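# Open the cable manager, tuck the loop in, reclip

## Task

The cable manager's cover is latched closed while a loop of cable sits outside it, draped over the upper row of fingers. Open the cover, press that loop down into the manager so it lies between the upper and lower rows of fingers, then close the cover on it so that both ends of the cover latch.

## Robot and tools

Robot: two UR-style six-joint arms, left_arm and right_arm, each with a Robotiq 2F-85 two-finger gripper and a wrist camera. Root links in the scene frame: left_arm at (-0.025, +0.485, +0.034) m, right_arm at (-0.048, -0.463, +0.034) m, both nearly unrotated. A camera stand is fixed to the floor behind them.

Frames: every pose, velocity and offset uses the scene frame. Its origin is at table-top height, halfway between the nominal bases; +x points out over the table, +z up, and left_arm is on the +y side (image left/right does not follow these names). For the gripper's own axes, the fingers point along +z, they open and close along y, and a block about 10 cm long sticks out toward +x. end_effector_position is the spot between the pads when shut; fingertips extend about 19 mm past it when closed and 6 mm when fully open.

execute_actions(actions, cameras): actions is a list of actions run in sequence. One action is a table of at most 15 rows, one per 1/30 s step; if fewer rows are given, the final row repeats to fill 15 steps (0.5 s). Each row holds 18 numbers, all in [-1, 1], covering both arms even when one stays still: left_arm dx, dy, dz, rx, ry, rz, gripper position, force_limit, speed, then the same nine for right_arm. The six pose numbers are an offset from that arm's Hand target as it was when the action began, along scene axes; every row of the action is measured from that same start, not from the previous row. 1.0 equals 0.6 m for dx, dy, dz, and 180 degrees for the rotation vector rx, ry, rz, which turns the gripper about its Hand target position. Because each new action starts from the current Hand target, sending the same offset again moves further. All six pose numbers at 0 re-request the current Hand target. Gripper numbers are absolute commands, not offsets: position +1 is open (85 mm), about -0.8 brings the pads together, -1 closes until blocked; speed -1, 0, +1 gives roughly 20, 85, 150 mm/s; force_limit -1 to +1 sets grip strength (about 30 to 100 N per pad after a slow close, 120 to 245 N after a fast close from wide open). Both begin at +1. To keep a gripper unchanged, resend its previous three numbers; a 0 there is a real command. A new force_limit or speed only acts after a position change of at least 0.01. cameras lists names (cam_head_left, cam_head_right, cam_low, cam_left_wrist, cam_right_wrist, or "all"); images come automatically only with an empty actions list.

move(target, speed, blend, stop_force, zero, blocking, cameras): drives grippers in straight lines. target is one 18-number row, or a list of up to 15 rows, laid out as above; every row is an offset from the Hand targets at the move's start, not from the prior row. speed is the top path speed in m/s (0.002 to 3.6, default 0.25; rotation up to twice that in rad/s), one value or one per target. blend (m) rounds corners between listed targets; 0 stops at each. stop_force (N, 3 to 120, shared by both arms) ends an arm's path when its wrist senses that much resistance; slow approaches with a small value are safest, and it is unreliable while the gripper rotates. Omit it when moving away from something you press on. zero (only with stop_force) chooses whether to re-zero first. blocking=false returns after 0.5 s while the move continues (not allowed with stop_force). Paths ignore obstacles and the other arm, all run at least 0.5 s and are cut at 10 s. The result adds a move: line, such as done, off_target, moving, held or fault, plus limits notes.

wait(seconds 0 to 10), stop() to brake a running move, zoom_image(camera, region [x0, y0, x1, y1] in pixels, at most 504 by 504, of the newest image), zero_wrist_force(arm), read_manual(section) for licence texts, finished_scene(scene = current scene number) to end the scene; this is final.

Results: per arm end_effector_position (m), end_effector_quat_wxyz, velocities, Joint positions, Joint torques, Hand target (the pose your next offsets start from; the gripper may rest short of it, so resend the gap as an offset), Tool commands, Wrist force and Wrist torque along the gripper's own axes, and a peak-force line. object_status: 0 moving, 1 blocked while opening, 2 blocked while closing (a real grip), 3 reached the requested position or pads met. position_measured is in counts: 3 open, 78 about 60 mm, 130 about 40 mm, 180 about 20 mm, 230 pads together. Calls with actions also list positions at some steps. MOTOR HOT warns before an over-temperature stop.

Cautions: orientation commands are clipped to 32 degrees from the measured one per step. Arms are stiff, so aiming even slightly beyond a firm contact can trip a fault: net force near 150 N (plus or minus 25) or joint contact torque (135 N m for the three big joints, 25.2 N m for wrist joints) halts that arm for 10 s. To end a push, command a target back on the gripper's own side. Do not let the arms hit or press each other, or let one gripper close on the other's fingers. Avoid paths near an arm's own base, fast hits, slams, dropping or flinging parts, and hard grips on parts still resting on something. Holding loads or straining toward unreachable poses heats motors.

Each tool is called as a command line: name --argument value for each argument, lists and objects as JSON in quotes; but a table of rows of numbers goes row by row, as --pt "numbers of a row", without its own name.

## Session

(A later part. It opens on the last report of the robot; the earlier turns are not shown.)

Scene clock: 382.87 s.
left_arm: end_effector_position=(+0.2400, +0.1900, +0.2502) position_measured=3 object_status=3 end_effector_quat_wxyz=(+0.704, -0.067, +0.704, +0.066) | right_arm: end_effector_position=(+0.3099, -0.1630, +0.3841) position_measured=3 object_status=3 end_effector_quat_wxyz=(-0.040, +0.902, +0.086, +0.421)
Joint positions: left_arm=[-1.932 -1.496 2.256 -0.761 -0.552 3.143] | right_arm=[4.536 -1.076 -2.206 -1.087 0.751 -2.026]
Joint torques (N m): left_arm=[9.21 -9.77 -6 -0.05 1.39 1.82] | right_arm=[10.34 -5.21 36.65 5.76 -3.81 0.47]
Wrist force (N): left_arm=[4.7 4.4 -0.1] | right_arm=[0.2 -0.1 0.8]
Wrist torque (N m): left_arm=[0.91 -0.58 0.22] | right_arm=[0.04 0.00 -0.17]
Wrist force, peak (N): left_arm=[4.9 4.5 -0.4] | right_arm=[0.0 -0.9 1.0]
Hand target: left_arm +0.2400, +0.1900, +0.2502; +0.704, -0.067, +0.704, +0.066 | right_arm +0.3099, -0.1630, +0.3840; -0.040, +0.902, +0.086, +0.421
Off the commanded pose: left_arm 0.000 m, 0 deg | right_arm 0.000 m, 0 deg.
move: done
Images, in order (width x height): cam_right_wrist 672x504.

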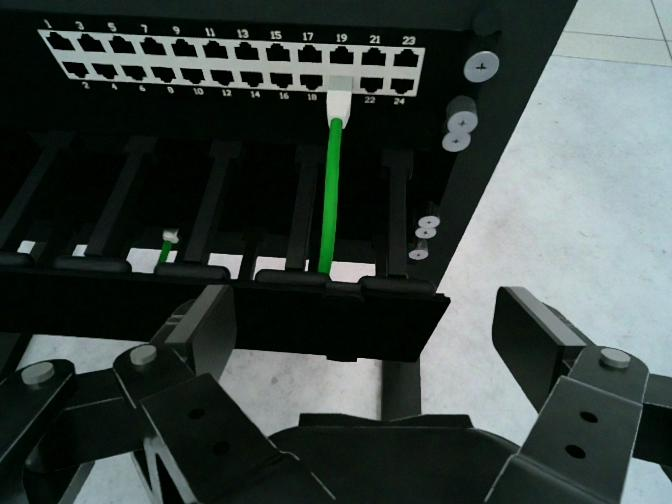

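move --pt "-0.1167 0.1333 0.2167 -0.4135 0.281 0 1 1 1 0 0 0 0 0 0 1 1 1" --pt "-0.0333 0.2833 0.2167 -0.827 0.562 0 1 1 1 0 0 0 0 0 0 1 1 1" --pt "0.0667 0.2333 0.1333 -0.827 0.562 0 1 1 1 0 0 0 0 0 0 1 1 1" --cameras '["all"]' --speed 0.4 --blend '[0.03,0.03,0]'

zoom_image --camera "cam_left_wrist" --region '[200, 100, 500, 325]'

Scene clock: 437.47 s.
left_arm: end_effector_position=(+0.2043, +0.3309, +0.3802) position_measured=3 object_status=3 end_effector_quat_wxyz=(-0.263, -0.545, +0.617, -0.503) | right_arm: end_effector_position=(+0.3099, -0.1630, +0.3840) position_measured=3 object_status=3 end_effector_quat_wxyz=(-0.040, +0.902, +0.086, +0.421)
Joint positions: left_arm=[-1.924 -3.465 2.512 -1.758 -1.019 3.269] | right_arm=[4.536 -1.076 -2.206 -1.087 0.752 -2.026]
Joint torques (N m): left_arm=[-2.08 23.92 -16.01 -2.8 0.64 -0.18] | right_arm=[-11.02 -3.59 35.46 5.53 0.29 -1.23]
Wrist force (N): left_arm=[3.7 2.4 -2.2] | right_arm=[-0.1 -0.1 0.9]
Wrist torque (N m): left_arm=[0.46 -0.88 -0.09] | right_arm=[0.03 0.05 -0.17]
Wrist force, peak (N): left_arm=[8.8 4.4 -0.1] | right_arm=[-0.2 -0.5 1.0]
Hand target: left_arm +0.2043, +0.3309, +0.3802; -0.263, -0.545, +0.617, -0.503 (not the last commanded pose) | right_arm +0.3099, -0.1630, +0.3840; -0.040, +0.902, +0.086, +0.421
Tool commands: left_gripper/position=+1.0 left_gripper/force_limit=+1.0 left_gripper/speed=+1.0 right_gripper/position=+1.0 right_gripper/force_limit=+1.0 right_gripper/speed=+1.0
Off the commanded pose: left_arm 0.091 m, 29 deg | right_arm 0.000 m, 0 deg.
FORCE FAULT: contact force on the left arm reached its limit, and that arm stopped. The contact can be on any part of that arm, not only on its tool. That arm's remaining commands of this call were not run. That arm is still stopped at the end of this call. That arm stays stopped for about 10 more seconds. Until then a move that you send moves the other arm only, and its call returns only when the move has ended. Once the stop has ended, the next robot result says so. If the stop ends while you think or write, that arm runs what you send next, counted from a new Hand target: where the arm stands when the stop ends. While its stop runs, that arm takes no new command, but its gripper still runs the gripper command that each later call begins with. Until it ends, the stop uses up actions while you think or wait. An arm that is not stopped still takes commands.
shoulder posture changed (left arm): the wrist came as close to joint 1's axis as it can, and the arm is now in the other of its two shoulder postures.
move: fault (left_arm); path passed 1 of 3 targets

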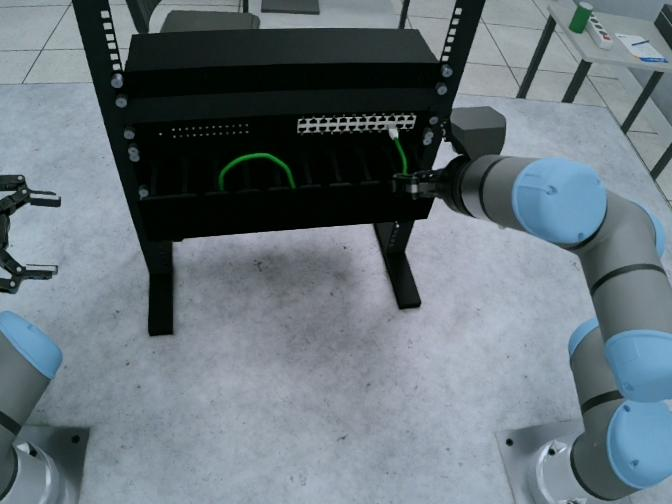

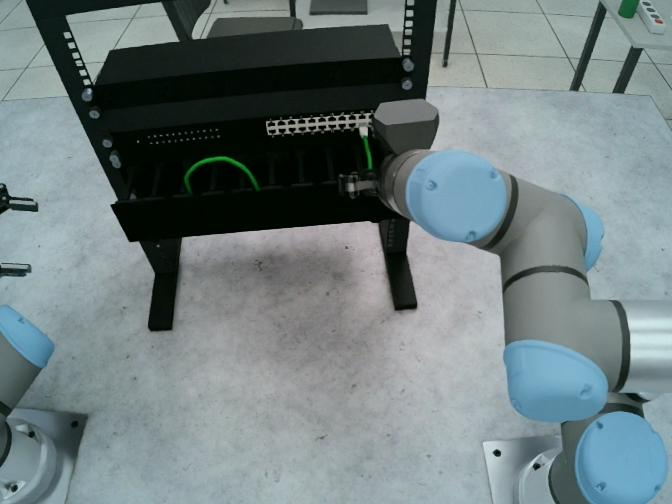

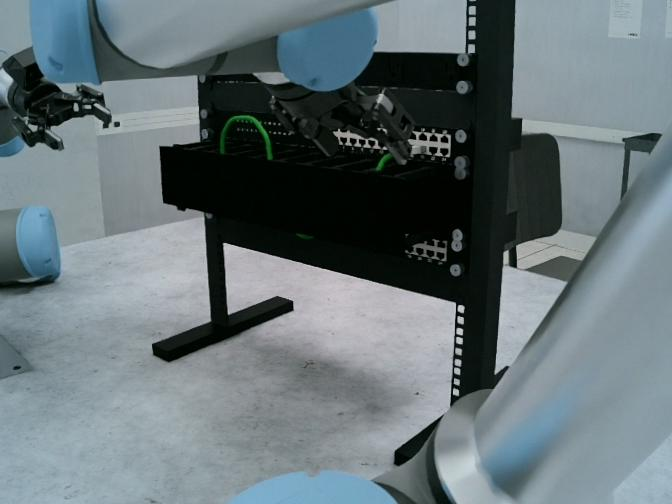

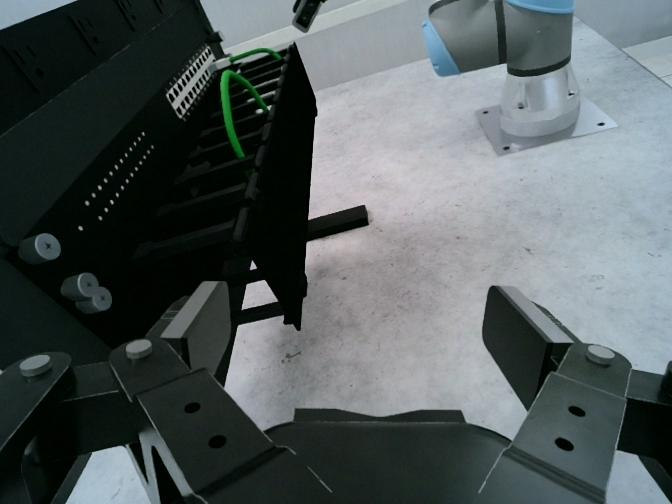

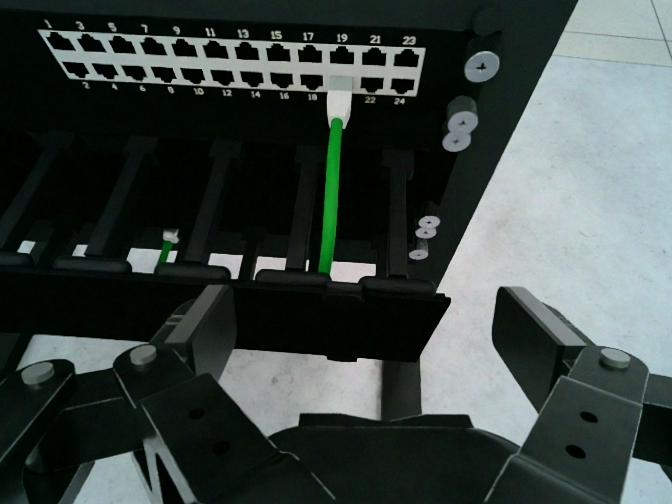

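Scaled by 1.680 from the camera's 672x504 image, which has a finer 960x720 frame.

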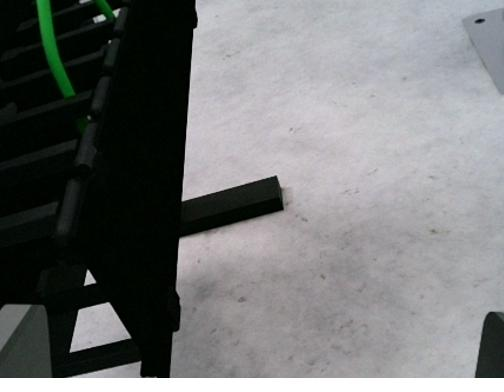

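move --target '[-0.173,-0.469,0.03,0,0,0,1,1,1,0,0,0,0,0,0,1,1,1]' --cameras '["cam_head_left"]' --speed 0.2

Scene clock: 519.57 s.
left_arm: end_effector_position=(+0.1005, +0.0495, +0.3983) position_measured=3 object_status=3 end_effector_quat_wxyz=(-0.263, -0.545, +0.617, -0.503) | right_arm: end_effector_position=(+0.3099, -0.1630, +0.3840) position_measured=3 object_status=3 end_effector_quat_wxyz=(-0.040, +0.902, +0.086, +0.421)
Joint positions: left_arm=[-1.921 -2.165 2.556 -3.102 -1.021 3.271] | right_arm=[4.536 -1.076 -2.206 -1.087 0.752 -2.026]
Joint torques (N m): left_arm=[7.74 8.26 -33.36 -3.89 -0.8 1.53] | right_arm=[-10.65 -5.07 35.78 5.49 -0.04 -1.23]
Wrist force (N): left_arm=[3.8 2.2 -2.4] | right_arm=[0.1 0.0 0.7]
Wrist torque (N m): left_arm=[0.44 -0.90 -0.12] | right_arm=[0.04 0.03 -0.17]
Wrist force, peak (N): left_arm=[4.9 3.5 -2.2] | right_arm=[-0.2 -0.2 1.3]
Hand target: left_arm +0.1005, +0.0495, +0.3982; -0.263, -0.545, +0.617, -0.503 | right_arm +0.3099, -0.1630, +0.3840; -0.040, +0.902, +0.086, +0.421
Off the commanded pose: left_arm 0.000 m, 0 deg | right_arm 0.000 m, 0 deg.
FORCE FAULT, CONTINUED: the left arm's stop, for the force fault that an earlier result reported, is over. The rest of the stop counts as 19 of the actions that you can send in this scene. The stop ended before this call began, so that arm ran this call's commands, counted from a new Hand target: where the arm stood when the stop ended.
shoulder posture changed (left arm): the wrist came as close to joint 1's axis as it can, and the arm is now in the other of its two shoulder postures.
move: done
Images, in order (width x height): cam_head_left 672x504.

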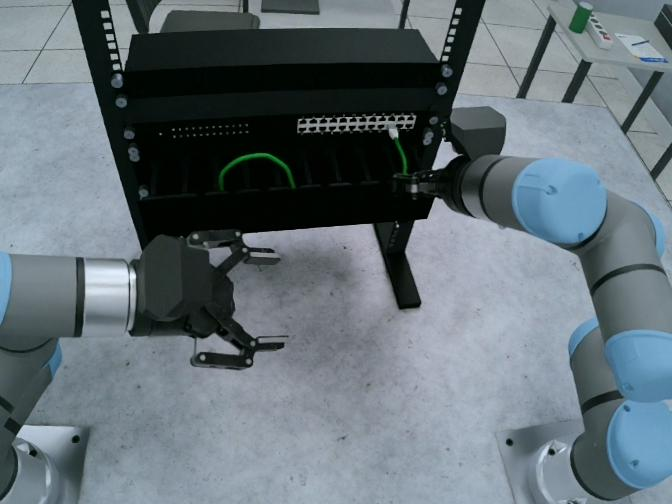

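move --pt "0.199 0.434 0.0 0.1086 0.1243 0.0472 1 1 1 0 0 0 0 0 0 1 1 1" --pt "0.306 0.4325 -0.045 0.1086 0.1243 0.0472 1 1 1 0 0 0 0 0 0 1 1 1" --cameras '["cam_head_left","cam_head_right","cam_left_wrist","cam_low"]' --speed 0.2 --blend '[0.03,0]'

zoom_image --camera "cam_left_wrist" --region '[200, 100, 500, 325]'

Scene clock: 547.13 s.
left_arm: end_effector_position=(+0.2840, +0.3090, +0.3713) position_measured=3 object_status=3 end_effector_quat_wxyz=(+0.244, +0.712, -0.589, +0.295) | right_arm: end_effector_position=(+0.3099, -0.1630, +0.3840) position_measured=3 object_status=3 end_effector_quat_wxyz=(-0.040, +0.902, +0.086, +0.421)
Joint positions: left_arm=[-0.494 -2.15 2.284 -2.269 -2.151 3.854] | right_arm=[4.536 -1.076 -2.206 -1.087 0.752 -2.026]
Joint torques (N m): left_arm=[8.67 6.56 -35.27 -2.47 -2.64 1.79] | right_arm=[-9.6 -5.34 36.4 5.54 0.23 -1.21]
Wrist force (N): left_arm=[2.9 1.5 -1.6] | right_arm=[0.0 0.0 0.7]
Wrist torque (N m): left_arm=[0.33 -0.59 0.00] | right_arm=[0.04 0.03 -0.17]
Wrist force, peak (N): left_arm=[5.1 3.2 -1.8] | right_arm=[-0.1 0.2 1.2]
Hand target: left_arm +0.2841, +0.3090, +0.3712; +0.244, +0.712, -0.589, +0.295 | right_arm +0.3099, -0.1630, +0.3840; -0.040, +0.902, +0.086, +0.421
Off the commanded pose: left_arm 0.000 m, 0 deg | right_arm 0.000 m, 0 deg.
move: done
Images, in order (width x height): cam_head_left 672x504, cam_head_right 672x504, cam_low 672x504, cam_left_wrist 672x504.

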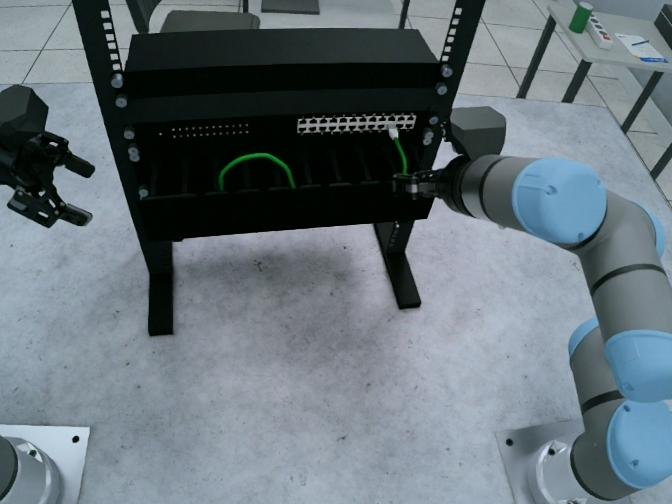

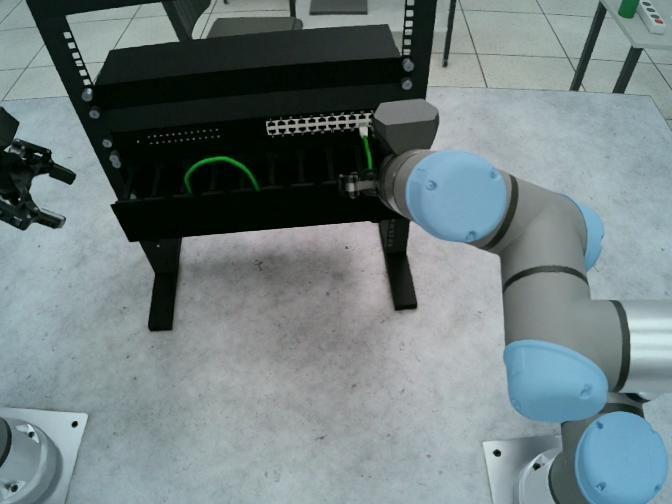

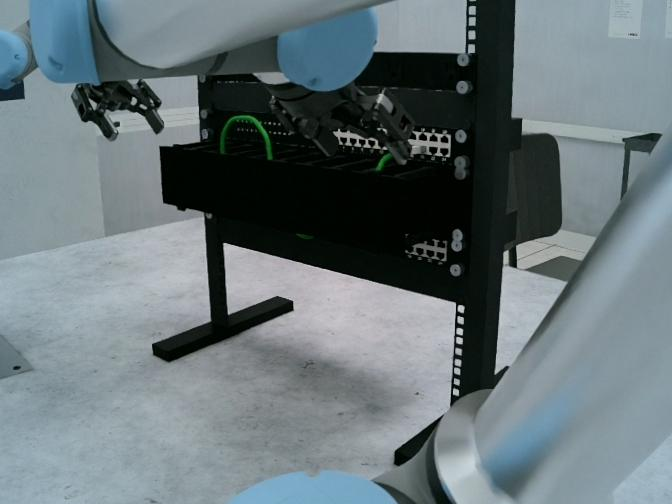

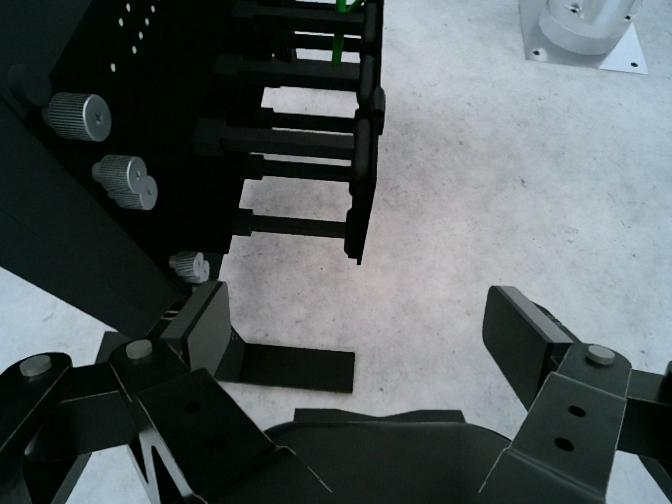

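Scaled by 1.680 from the camera's 672x504 image, which has a finer 960x720 frame.

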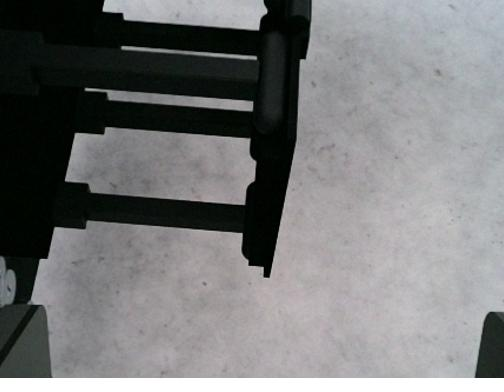

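zoom_image --camera "cam_left_wrist" --region '[320, 40, 440, 130]'

zoom_image --camera "cam_left_wrist" --region '[300, 130, 440, 270]'

Scaled by 4.200 from the camera's 672x504 image, which has a finer 960x720 frame.

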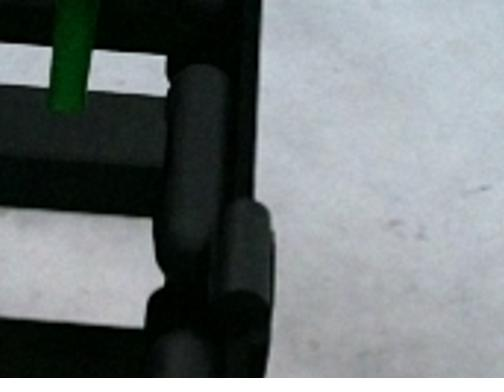

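Scaled by 3.600 from the camera's 672x504 image, which has a finer 960x720 frame.

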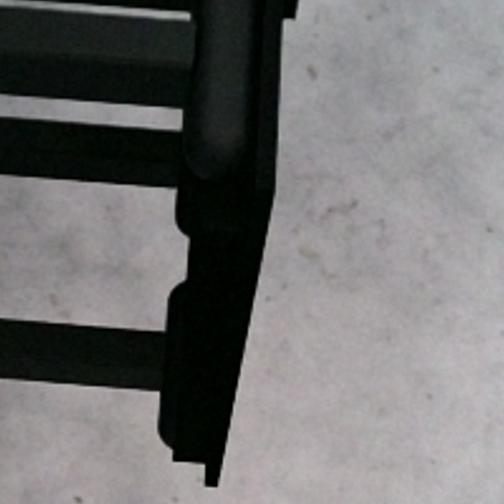

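zoom_image --camera "cam_low" --region '[150, 135, 230, 215]'

zoom_image --camera "cam_head_left" --region '[130, 175, 230, 250]'

Scaled by 6.300 from the camera's 672x504 image, which has a finer 960x720 frame.

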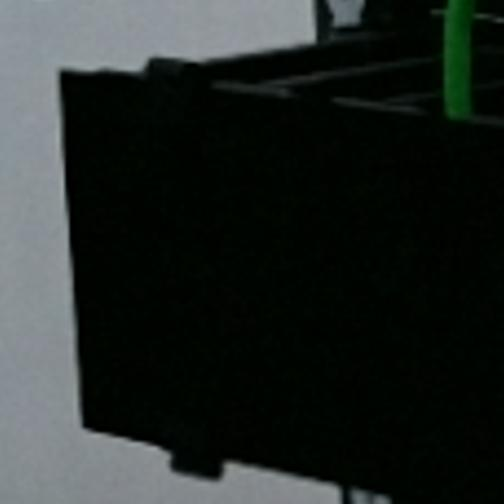

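Scaled by 5.040 from the camera's 672x504 image, which has a finer 960x720 frame.

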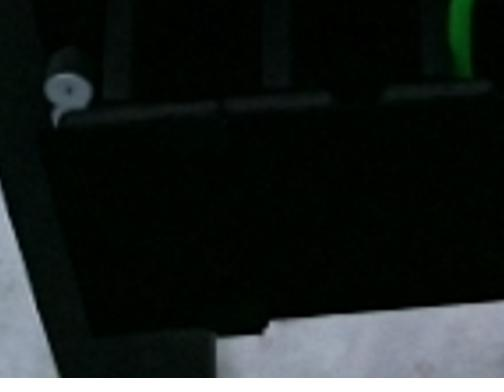

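move --target '[-0.0515,-0.0612,-0.0445,0,0,0,1,1,1,0,0,0,0,0,0,1,1,1]' --cameras '["cam_left_wrist"]' --speed 0.1

zoom_image --camera "cam_left_wrist" --region '[200, 60, 480, 270]'

Scene clock: 603.67 s.
left_arm: end_effector_position=(+0.2532, +0.2723, +0.3446) position_measured=3 object_status=3 end_effector_quat_wxyz=(+0.244, +0.712, -0.589, +0.295) | right_arm: end_effector_position=(+0.3099, -0.1630, +0.3840) position_measured=3 object_status=3 end_effector_quat_wxyz=(-0.040, +0.902, +0.086, +0.421)
Joint positions: left_arm=[-0.708 -2.221 2.4 -2.414 -2.027 3.653] | right_arm=[4.536 -1.076 -2.206 -1.087 0.752 -2.026]
Joint torques (N m): left_arm=[-12.32 -7.09 -17.07 -4.44 0.55 -1.82] | right_arm=[-10.4 -5.58 35.05 5.51 0.33 -1.22]
Wrist force (N): left_arm=[3.2 1.7 -1.3] | right_arm=[0.1 0.2 0.8]
Wrist torque (N m): left_arm=[0.36 -0.65 0.08] | right_arm=[0.09 0.02 -0.17]
Wrist force, peak (N): left_arm=[3.2 2.5 -0.6] | right_arm=[-0.2 -0.3 1.1]
Hand target: left_arm +0.2532, +0.2723, +0.3445; +0.244, +0.712, -0.589, +0.295 | right_arm +0.3099, -0.1630, +0.3840; -0.040, +0.902, +0.086, +0.421
Off the commanded pose: left_arm 0.000 m, 0 deg | right_arm 0.000 m, 0 deg.
move: done
Images, in order (width x height): cam_left_wrist 672x504.

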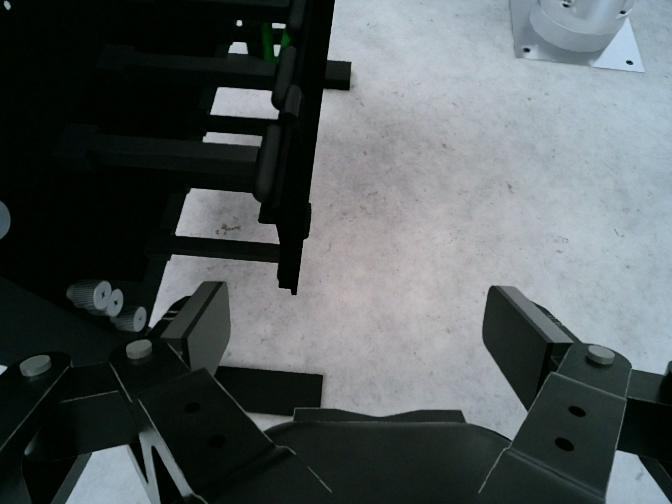

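Scaled by 1.800 from the camera's 672x504 image, which has a finer 960x720 frame.

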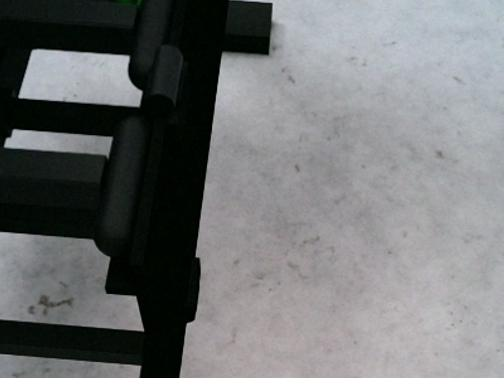

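move --target '[0.0153,-0.081,-0.0825,0,0,0,1,1,1,0,0,0,0,0,0,1,1,1]' --cameras '["cam_left_wrist"]' --speed 0.05 --stop_force 10

zoom_image --camera "cam_left_wrist" --region '[100, 100, 440, 355]'

Scene clock: 616.00 s.
left_arm: end_effector_position=(+0.2623, +0.2237, +0.2950) position_measured=3 object_status=3 end_effector_quat_wxyz=(+0.244, +0.712, -0.589, +0.295) | right_arm: end_effector_position=(+0.3099, -0.1630, +0.3840) position_measured=3 object_status=3 end_effector_quat_wxyz=(-0.040, +0.902, +0.086, +0.421)
Joint positions: left_arm=[-0.838 -2.074 2.485 -2.691 -1.945 3.544] | right_arm=[4.536 -1.076 -2.206 -1.087 0.752 -2.026]
Joint torques (N m): left_arm=[-12.45 5.65 -15.82 -4.42 0.73 -1.79] | right_arm=[-9.41 -5.4 34.92 5.53 0.24 -1.22]
Wrist force (N): left_arm=[2.8 1.4 -1.3] | right_arm=[0.0 0.0 0.7]
Wrist torque (N m): left_arm=[0.32 -0.59 0.08] | right_arm=[0.05 0.04 -0.17]
Wrist force, peak (N): left_arm=[3.6 1.5 -1.6] | right_arm=[-0.1 -0.5 1.2]
Hand target: left_arm +0.2623, +0.2237, +0.2950; +0.244, +0.712, -0.589, +0.295 | right_arm +0.3099, -0.1630, +0.3840; -0.040, +0.902, +0.086, +0.421
Off the commanded pose: left_arm 0.000 m, 0 deg | right_arm 0.000 m, 0 deg.
move: done
Images, in order (width x height): cam_left_wrist 672x504.

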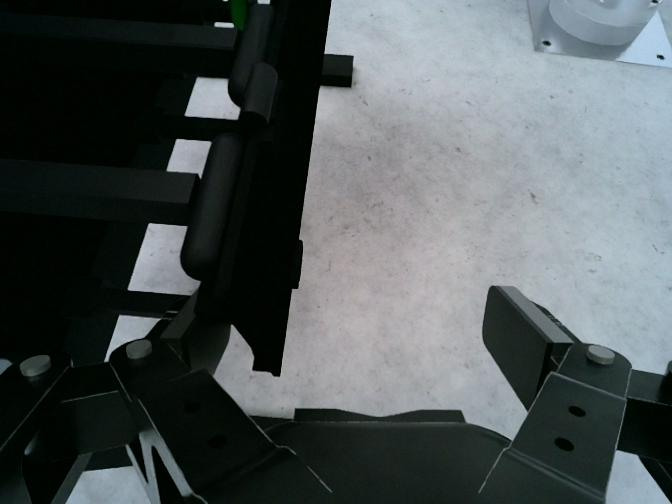

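Scaled by 1.482 from the camera's 672x504 image, which has a finer 960x720 frame.

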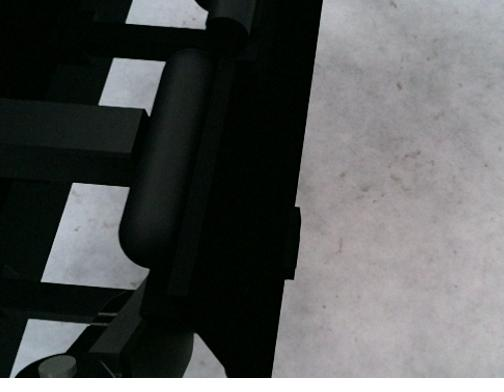

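zoom_image --camera "cam_left_wrist" --region '[210, 40, 320, 150]'

zoom_image --camera "cam_left_wrist" --region '[170, 200, 320, 380]'

Scaled by 4.582 from the camera's 672x504 image, which has a finer 960x720 frame.

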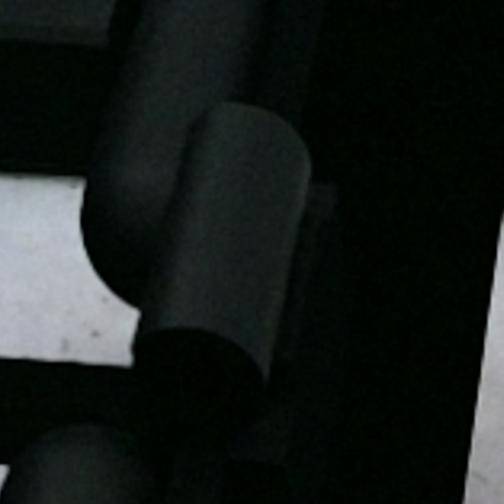

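Scaled by 2.800 from the camera's 672x504 image, which has a finer 960x720 frame.

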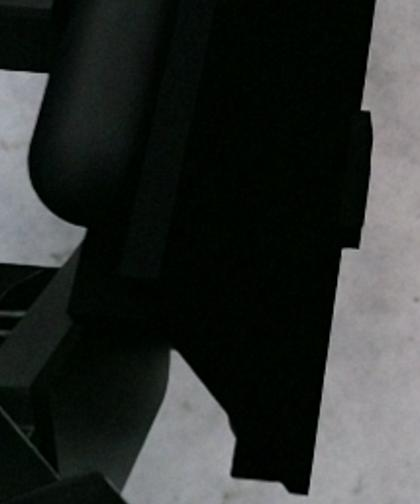

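move --target '[-0.0409,-0.0078,0,0,0,0,1,1,1,0,0,0,0,0,0,1,1,1]' --cameras '["cam_left_wrist"]' --speed 0.015 --stop_force 12

Scene clock: 636.07 s.
left_arm: end_effector_position=(+0.2378, +0.2190, +0.2950) position_measured=3 object_status=3 end_effector_quat_wxyz=(+0.244, +0.712, -0.589, +0.295) | right_arm: end_effector_position=(+0.3099, -0.1630, +0.3840) position_measured=3 object_status=3 end_effector_quat_wxyz=(-0.040, +0.902, +0.086, +0.421)
Joint positions: left_arm=[-0.939 -2.157 2.524 -2.673 -1.878 3.463] | right_arm=[4.536 -1.076 -2.206 -1.087 0.752 -2.026]
Joint torques (N m): left_arm=[-12.57 -7.54 -16.2 -1.95 0.96 -1.74] | right_arm=[-9.64 -5.1 34.27 5.89 0.14 -1.19]
Wrist force (N): left_arm=[3.4 1.7 -1.6] | right_arm=[0.0 -0.2 0.9]
Wrist torque (N m): left_arm=[0.36 -0.68 0.06] | right_arm=[0.02 0.04 -0.17]
Wrist force, peak (N): left_arm=[3.9 -12.3 -0.2] | right_arm=[-0.3 -0.5 1.1]
Hand target: left_arm +0.2378, +0.2190, +0.2950; +0.244, +0.712, -0.589, +0.295 | right_arm +0.3099, -0.1630, +0.3840; -0.040, +0.902, +0.086, +0.421
Off the commanded pose: left_arm 0.000 m, 0 deg | right_arm 0.000 m, 0 deg.
move: done
Images, in order (width x height): cam_left_wrist 672x504.

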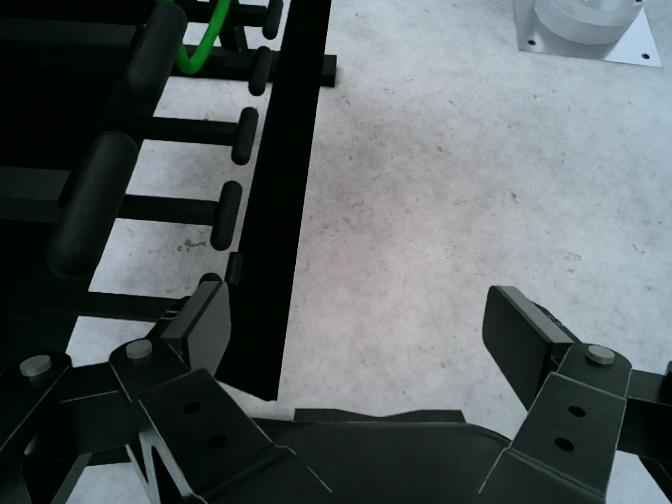

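wait --seconds 0.5 --cameras '["all"]'

zoom_image --camera "cam_left_wrist" --region '[150, 160, 330, 420]'

zoom_image --camera "cam_head_left" --region '[120, 110, 450, 300]'

zoom_image --camera "cam_low" --region '[150, 120, 480, 330]'

Scene clock: 644.67 s.
left_arm: end_effector_position=(+0.2378, +0.2190, +0.2950) position_measured=3 object_status=3 end_effector_quat_wxyz=(+0.244, +0.712, -0.589, +0.295) | right_arm: end_effector_position=(+0.3099, -0.1630, +0.3840) position_measured=3 object_status=3 end_effector_quat_wxyz=(-0.040, +0.902, +0.086, +0.421)
Joint positions: left_arm=[-0.939 -2.157 2.524 -2.673 -1.878 3.463] | right_arm=[4.536 -1.076 -2.206 -1.087 0.752 -2.026]
Joint torques (N m): left_arm=[-11.86 -6.99 -16.93 -2.07 0.95 -1.77] | right_arm=[-9.82 -5.26 33.04 5.77 0.03 -1.08]
Wrist force (N): left_arm=[3.4 1.7 -1.3] | right_arm=[0.0 0.1 0.9]
Wrist torque (N m): left_arm=[0.36 -0.68 0.07] | right_arm=[0.05 0.04 -0.17]
Wrist force, peak (N): left_arm=[3.7 1.7 -1.7] | right_arm=[-0.3 -0.4 1.2]
Hand target: left_arm +0.2378, +0.2190, +0.2950; +0.244, +0.712, -0.589, +0.295 | right_arm +0.3099, -0.1630, +0.3840; -0.040, +0.902, +0.086, +0.421
Tool commands: left_gripper/position=+1.0 left_gripper/force_limit=+1.0 left_gripper/speed=+1.0 right_gripper/position=+1.0 right_gripper/force_limit=+1.0 right_gripper/speed=+1.0
Off the commanded pose: left_arm 0.000 m, 0 deg | right_arm 0.000 m, 0 deg.
wait: 0.50 s; at rest from the start

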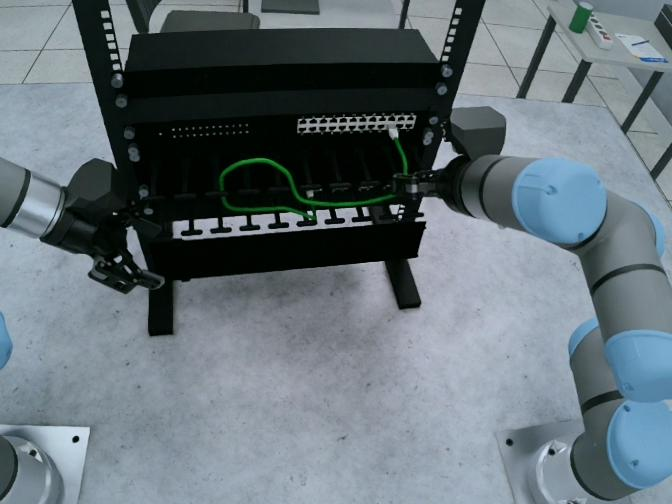

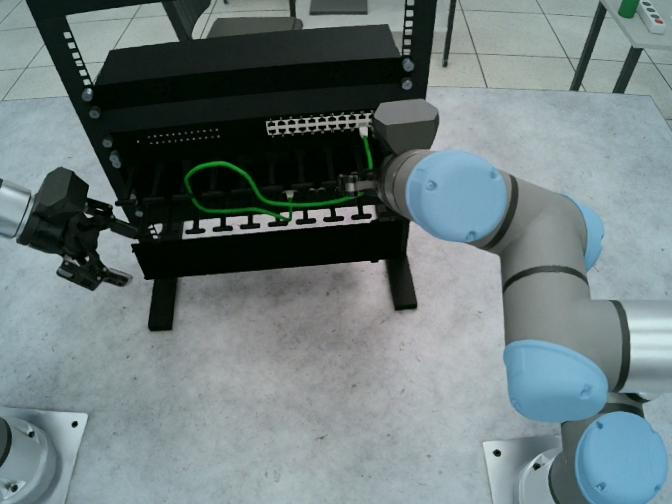

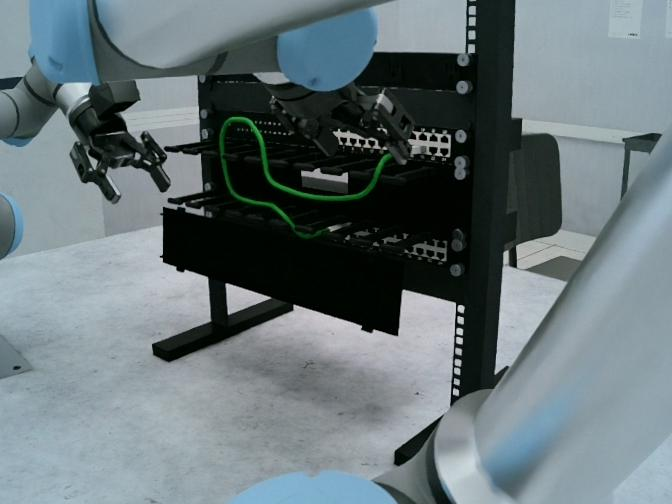

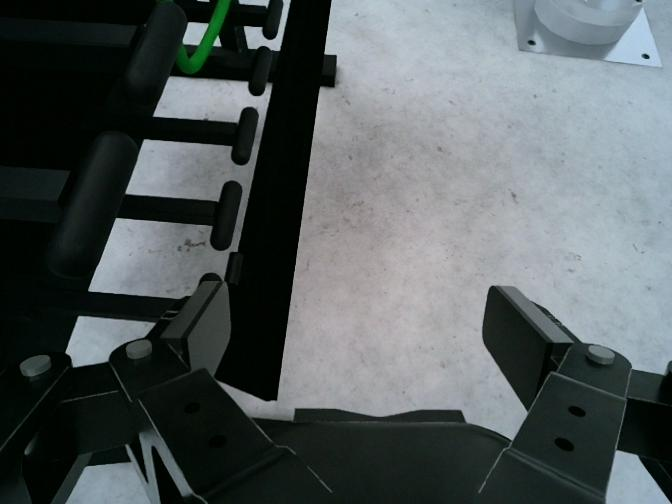

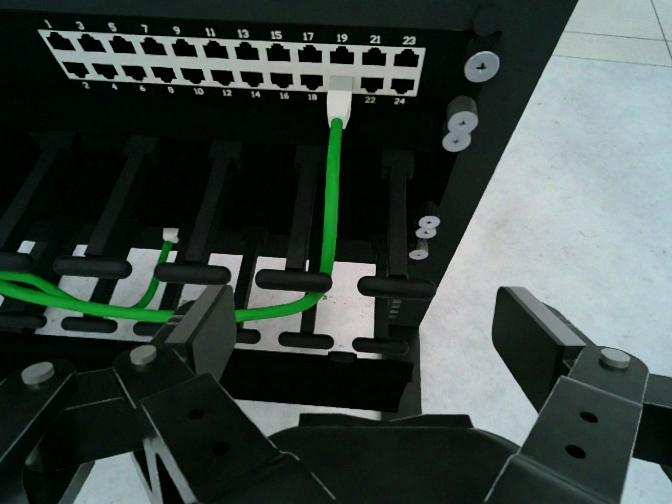

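Scaled by 1.938 from the camera's 672x504 image, which has a finer 960x720 frame.

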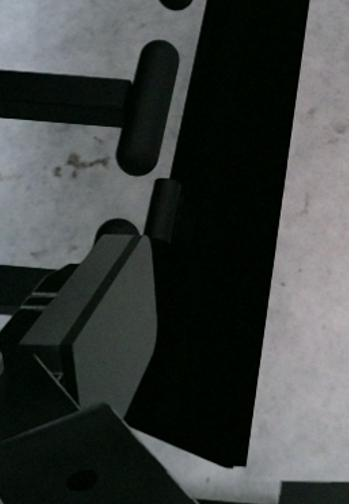

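Scaled by 1.527 from the camera's 672x504 image, which has a finer 960x720 frame.

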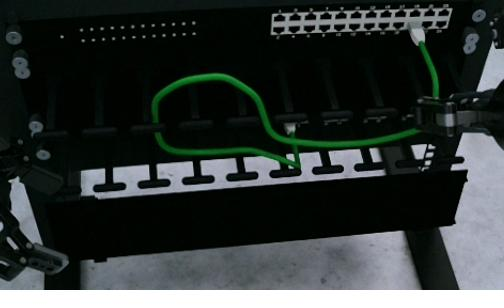

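Scaled by 1.527 from the camera's 672x504 image, which has a finer 960x720 frame.

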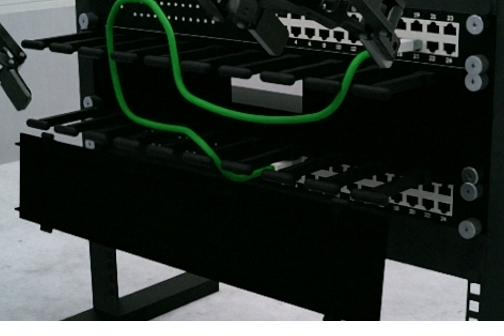

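move --pt "-0.02 0.105 0.107 0 0 0 1 1 1 0 0 0 0 0 0 1 1 1" --pt "-0.03 -0.082 0.258 0.2821 -0.2939 0.1416 1 1 1 0 0 0 0 0 0 1 1 1" --pt "0.067 -0.252 0.213 0.2821 -0.2939 0.1416 1 1 1 0 0 0 0 0 0 1 1 1" --cameras '["all"]' --speed 0.2 --blend '[0.01,0.03,0]'

zoom_image --camera "cam_left_wrist" --region '[150, 50, 550, 350]'

Scene clock: 711.87 s.
left_arm: end_effector_position=(+0.2780, +0.0678, +0.4229) position_measured=3 object_status=3 end_effector_quat_wxyz=(-0.414, +0.650, -0.537, +0.343) | right_arm: end_effector_position=(+0.3099, -0.1630, +0.3840) position_measured=3 object_status=3 end_effector_quat_wxyz=(-0.040, +0.902, +0.086, +0.421)
Joint positions: left_arm=[-1.699 -1.633 1.719 -1.064 -0.535 2.477] | right_arm=[4.536 -1.076 -2.206 -1.087 0.752 -2.026]
Joint torques (N m): left_arm=[9.3 -12.8 -33.79 -2.85 3.24 1.58] | right_arm=[-10.09 -4.22 34.6 5.78 0.24 -1.26]
Wrist force (N): left_arm=[3.7 4.3 -1.1] | right_arm=[0.0 -0.2 0.8]
Wrist torque (N m): left_arm=[0.64 -0.62 -0.13] | right_arm=[0.03 0.04 -0.17]
Wrist force, peak (N): left_arm=[5.5 4.4 -0.7] | right_arm=[0.0 -0.3 1.2]
Hand target: left_arm +0.2780, +0.0678, +0.4228; -0.414, +0.650, -0.537, +0.343 | right_arm +0.3099, -0.1630, +0.3840; -0.040, +0.902, +0.086, +0.421
Off the commanded pose: left_arm 0.000 m, 0 deg | right_arm 0.000 m, 0 deg.
move: done

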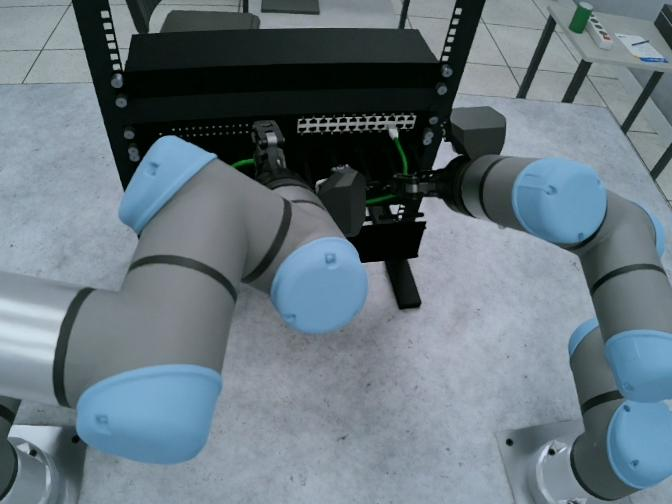

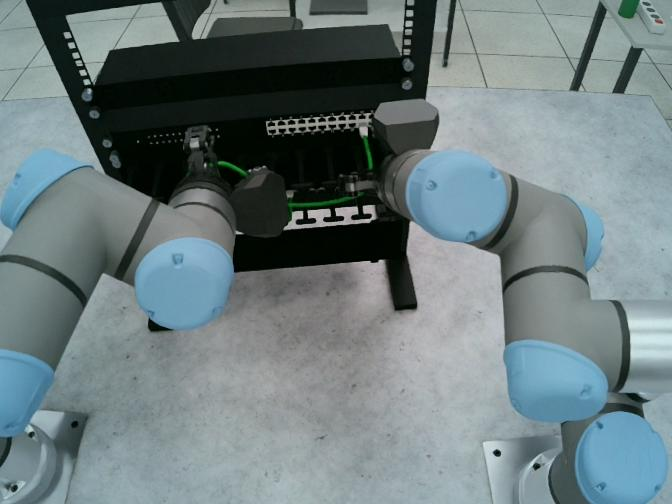

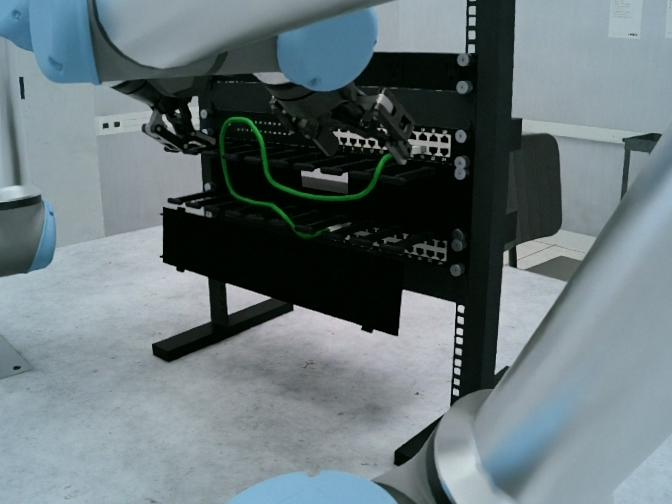

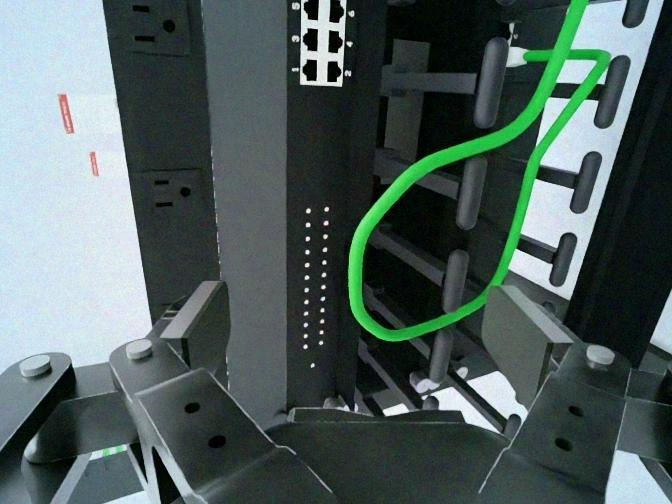

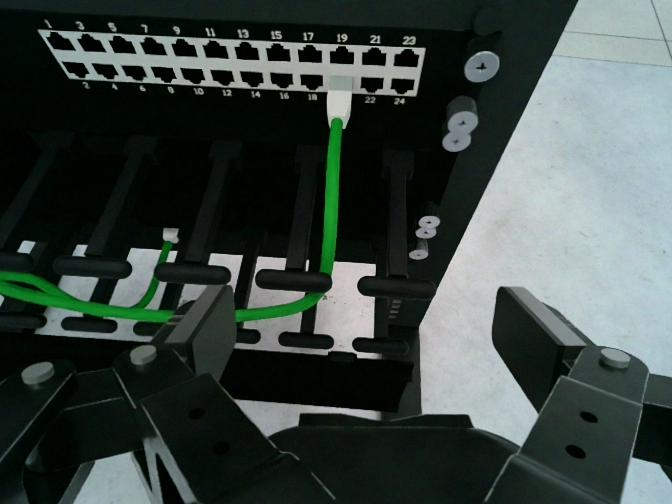

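Scaled by 1.260 from the camera's 672x504 image, which has a finer 960x720 frame.

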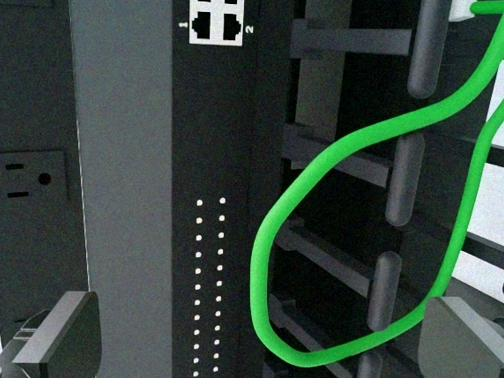

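move --pt "0 0 0 0 0 0 -0.1 -0.6 -0.5 0 0 0 0 0 0 1 1 1" --pt "0.111 0.0493 -0.0513 0 0 0 -0.1 -0.6 -0.5 0 0 0 0 0 0 1 1 1" --cameras '["cam_left_wrist","cam_low"]' --speed 0.08

zoom_image --camera "cam_left_wrist" --region '[250, 100, 650, 400]'

Scene clock: 744.17 s.
left_arm: end_effector_position=(+0.3446, +0.0974, +0.3921) position_measured=141 object_status=3 end_effector_quat_wxyz=(-0.414, +0.650, -0.537, +0.343) | right_arm: end_effector_position=(+0.3099, -0.1630, +0.3840) position_measured=3 object_status=3 end_effector_quat_wxyz=(-0.040, +0.902, +0.086, +0.421)
Joint positions: left_arm=[-1.552 -1.673 1.889 -1.436 -0.467 2.751] | right_arm=[4.536 -1.076 -2.206 -1.087 0.752 -2.026]
Joint torques (N m): left_arm=[8.68 -27.08 -15.94 -3.37 3.46 1.71] | right_arm=[-10.67 -5.14 34.53 5.56 -0.19 -1.21]
Wrist force (N): left_arm=[3.8 4.4 -1.2] | right_arm=[-0.2 -0.3 0.9]
Wrist torque (N m): left_arm=[0.63 -0.65 -0.13] | right_arm=[0.01 0.07 -0.17]
Wrist force, peak (N): left_arm=[4.4 4.6 -1.9] | right_arm=[0.1 -0.3 1.2]
Hand target: left_arm +0.3446, +0.0974, +0.3921; -0.414, +0.650, -0.537, +0.343 | right_arm +0.3099, -0.1630, +0.3840; -0.040, +0.902, +0.086, +0.421
Off the commanded pose: left_arm 0.000 m, 0 deg | right_arm 0.000 m, 0 deg.
move: done
Images, in order (width x height): cam_low 672x504, cam_left_wrist 672x504.

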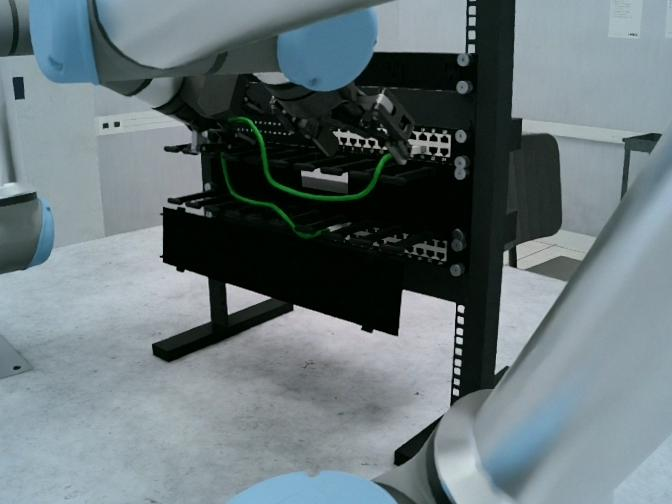

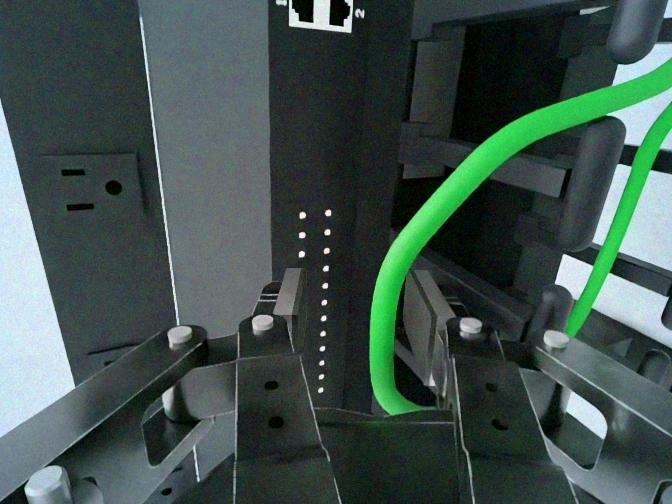

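Scaled by 1.260 from the camera's 672x504 image, which has a finer 960x720 frame.

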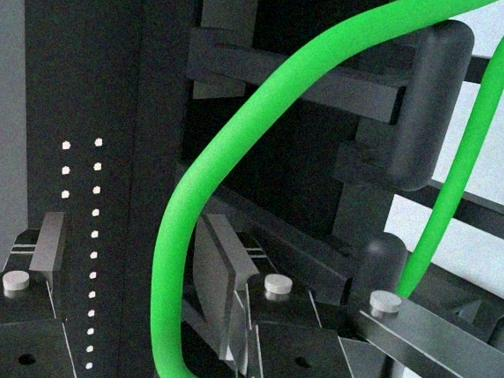

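move --target '[0,0,-0.006,0,0,0,-1,-0.6,-0.6,0,0,0,0,0,0,1,1,1]' --cameras '["cam_left_wrist"]' --speed 0.05

zoom_image --camera "cam_left_wrist" --region '[250, 100, 650, 400]'

Scene clock: 763.27 s.
left_arm: end_effector_position=(+0.3446, +0.0974, +0.3885) position_measured=224 object_status=2 end_effector_quat_wxyz=(-0.414, +0.650, -0.537, +0.343) | right_arm: end_effector_position=(+0.3099, -0.1630, +0.3840) position_measured=3 object_status=3 end_effector_quat_wxyz=(-0.040, +0.902, +0.086, +0.421)
Joint positions: left_arm=[-1.552 -1.671 1.897 -1.446 -0.467 2.751] | right_arm=[4.536 -1.076 -2.206 -1.087 0.752 -2.026]
Joint torques (N m): left_arm=[8.94 -12.08 -16.24 -3.44 3.38 1.62] | right_arm=[-9.51 -3.95 34.07 5.5 0.04 -0.9]
Wrist force (N): left_arm=[4.5 4.9 -1.1] | right_arm=[0.0 -0.3 0.7]
Wrist torque (N m): left_arm=[0.64 -0.70 -0.16] | right_arm=[0.00 0.03 -0.17]
Wrist force, peak (N): left_arm=[5.3 4.7 -1.3] | right_arm=[0.2 -0.1 1.3]
Hand target: left_arm +0.3446, +0.0974, +0.3885; -0.414, +0.650, -0.537, +0.343 | right_arm +0.3099, -0.1630, +0.3840; -0.040, +0.902, +0.086, +0.421
Off the commanded pose: left_arm 0.000 m, 0 deg | right_arm 0.000 m, 0 deg.
move: done
Images, in order (width x height): cam_left_wrist 672x504.

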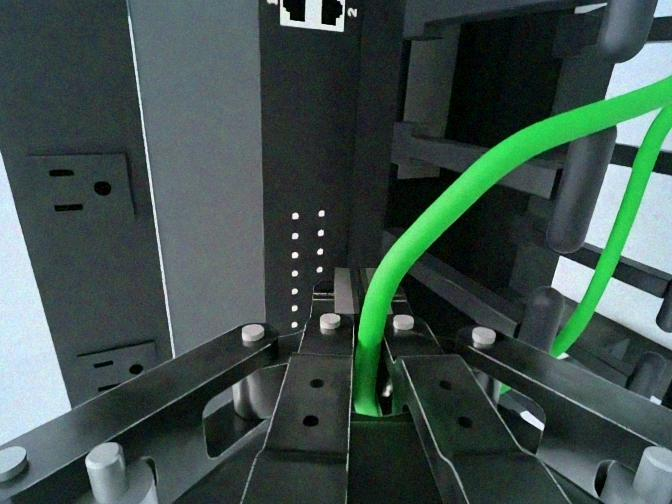

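Scaled by 1.260 from the camera's 672x504 image, which has a finer 960x720 frame.

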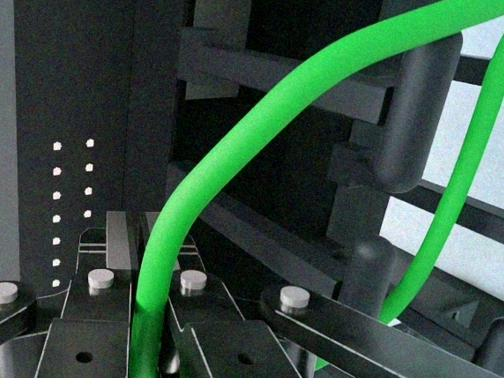

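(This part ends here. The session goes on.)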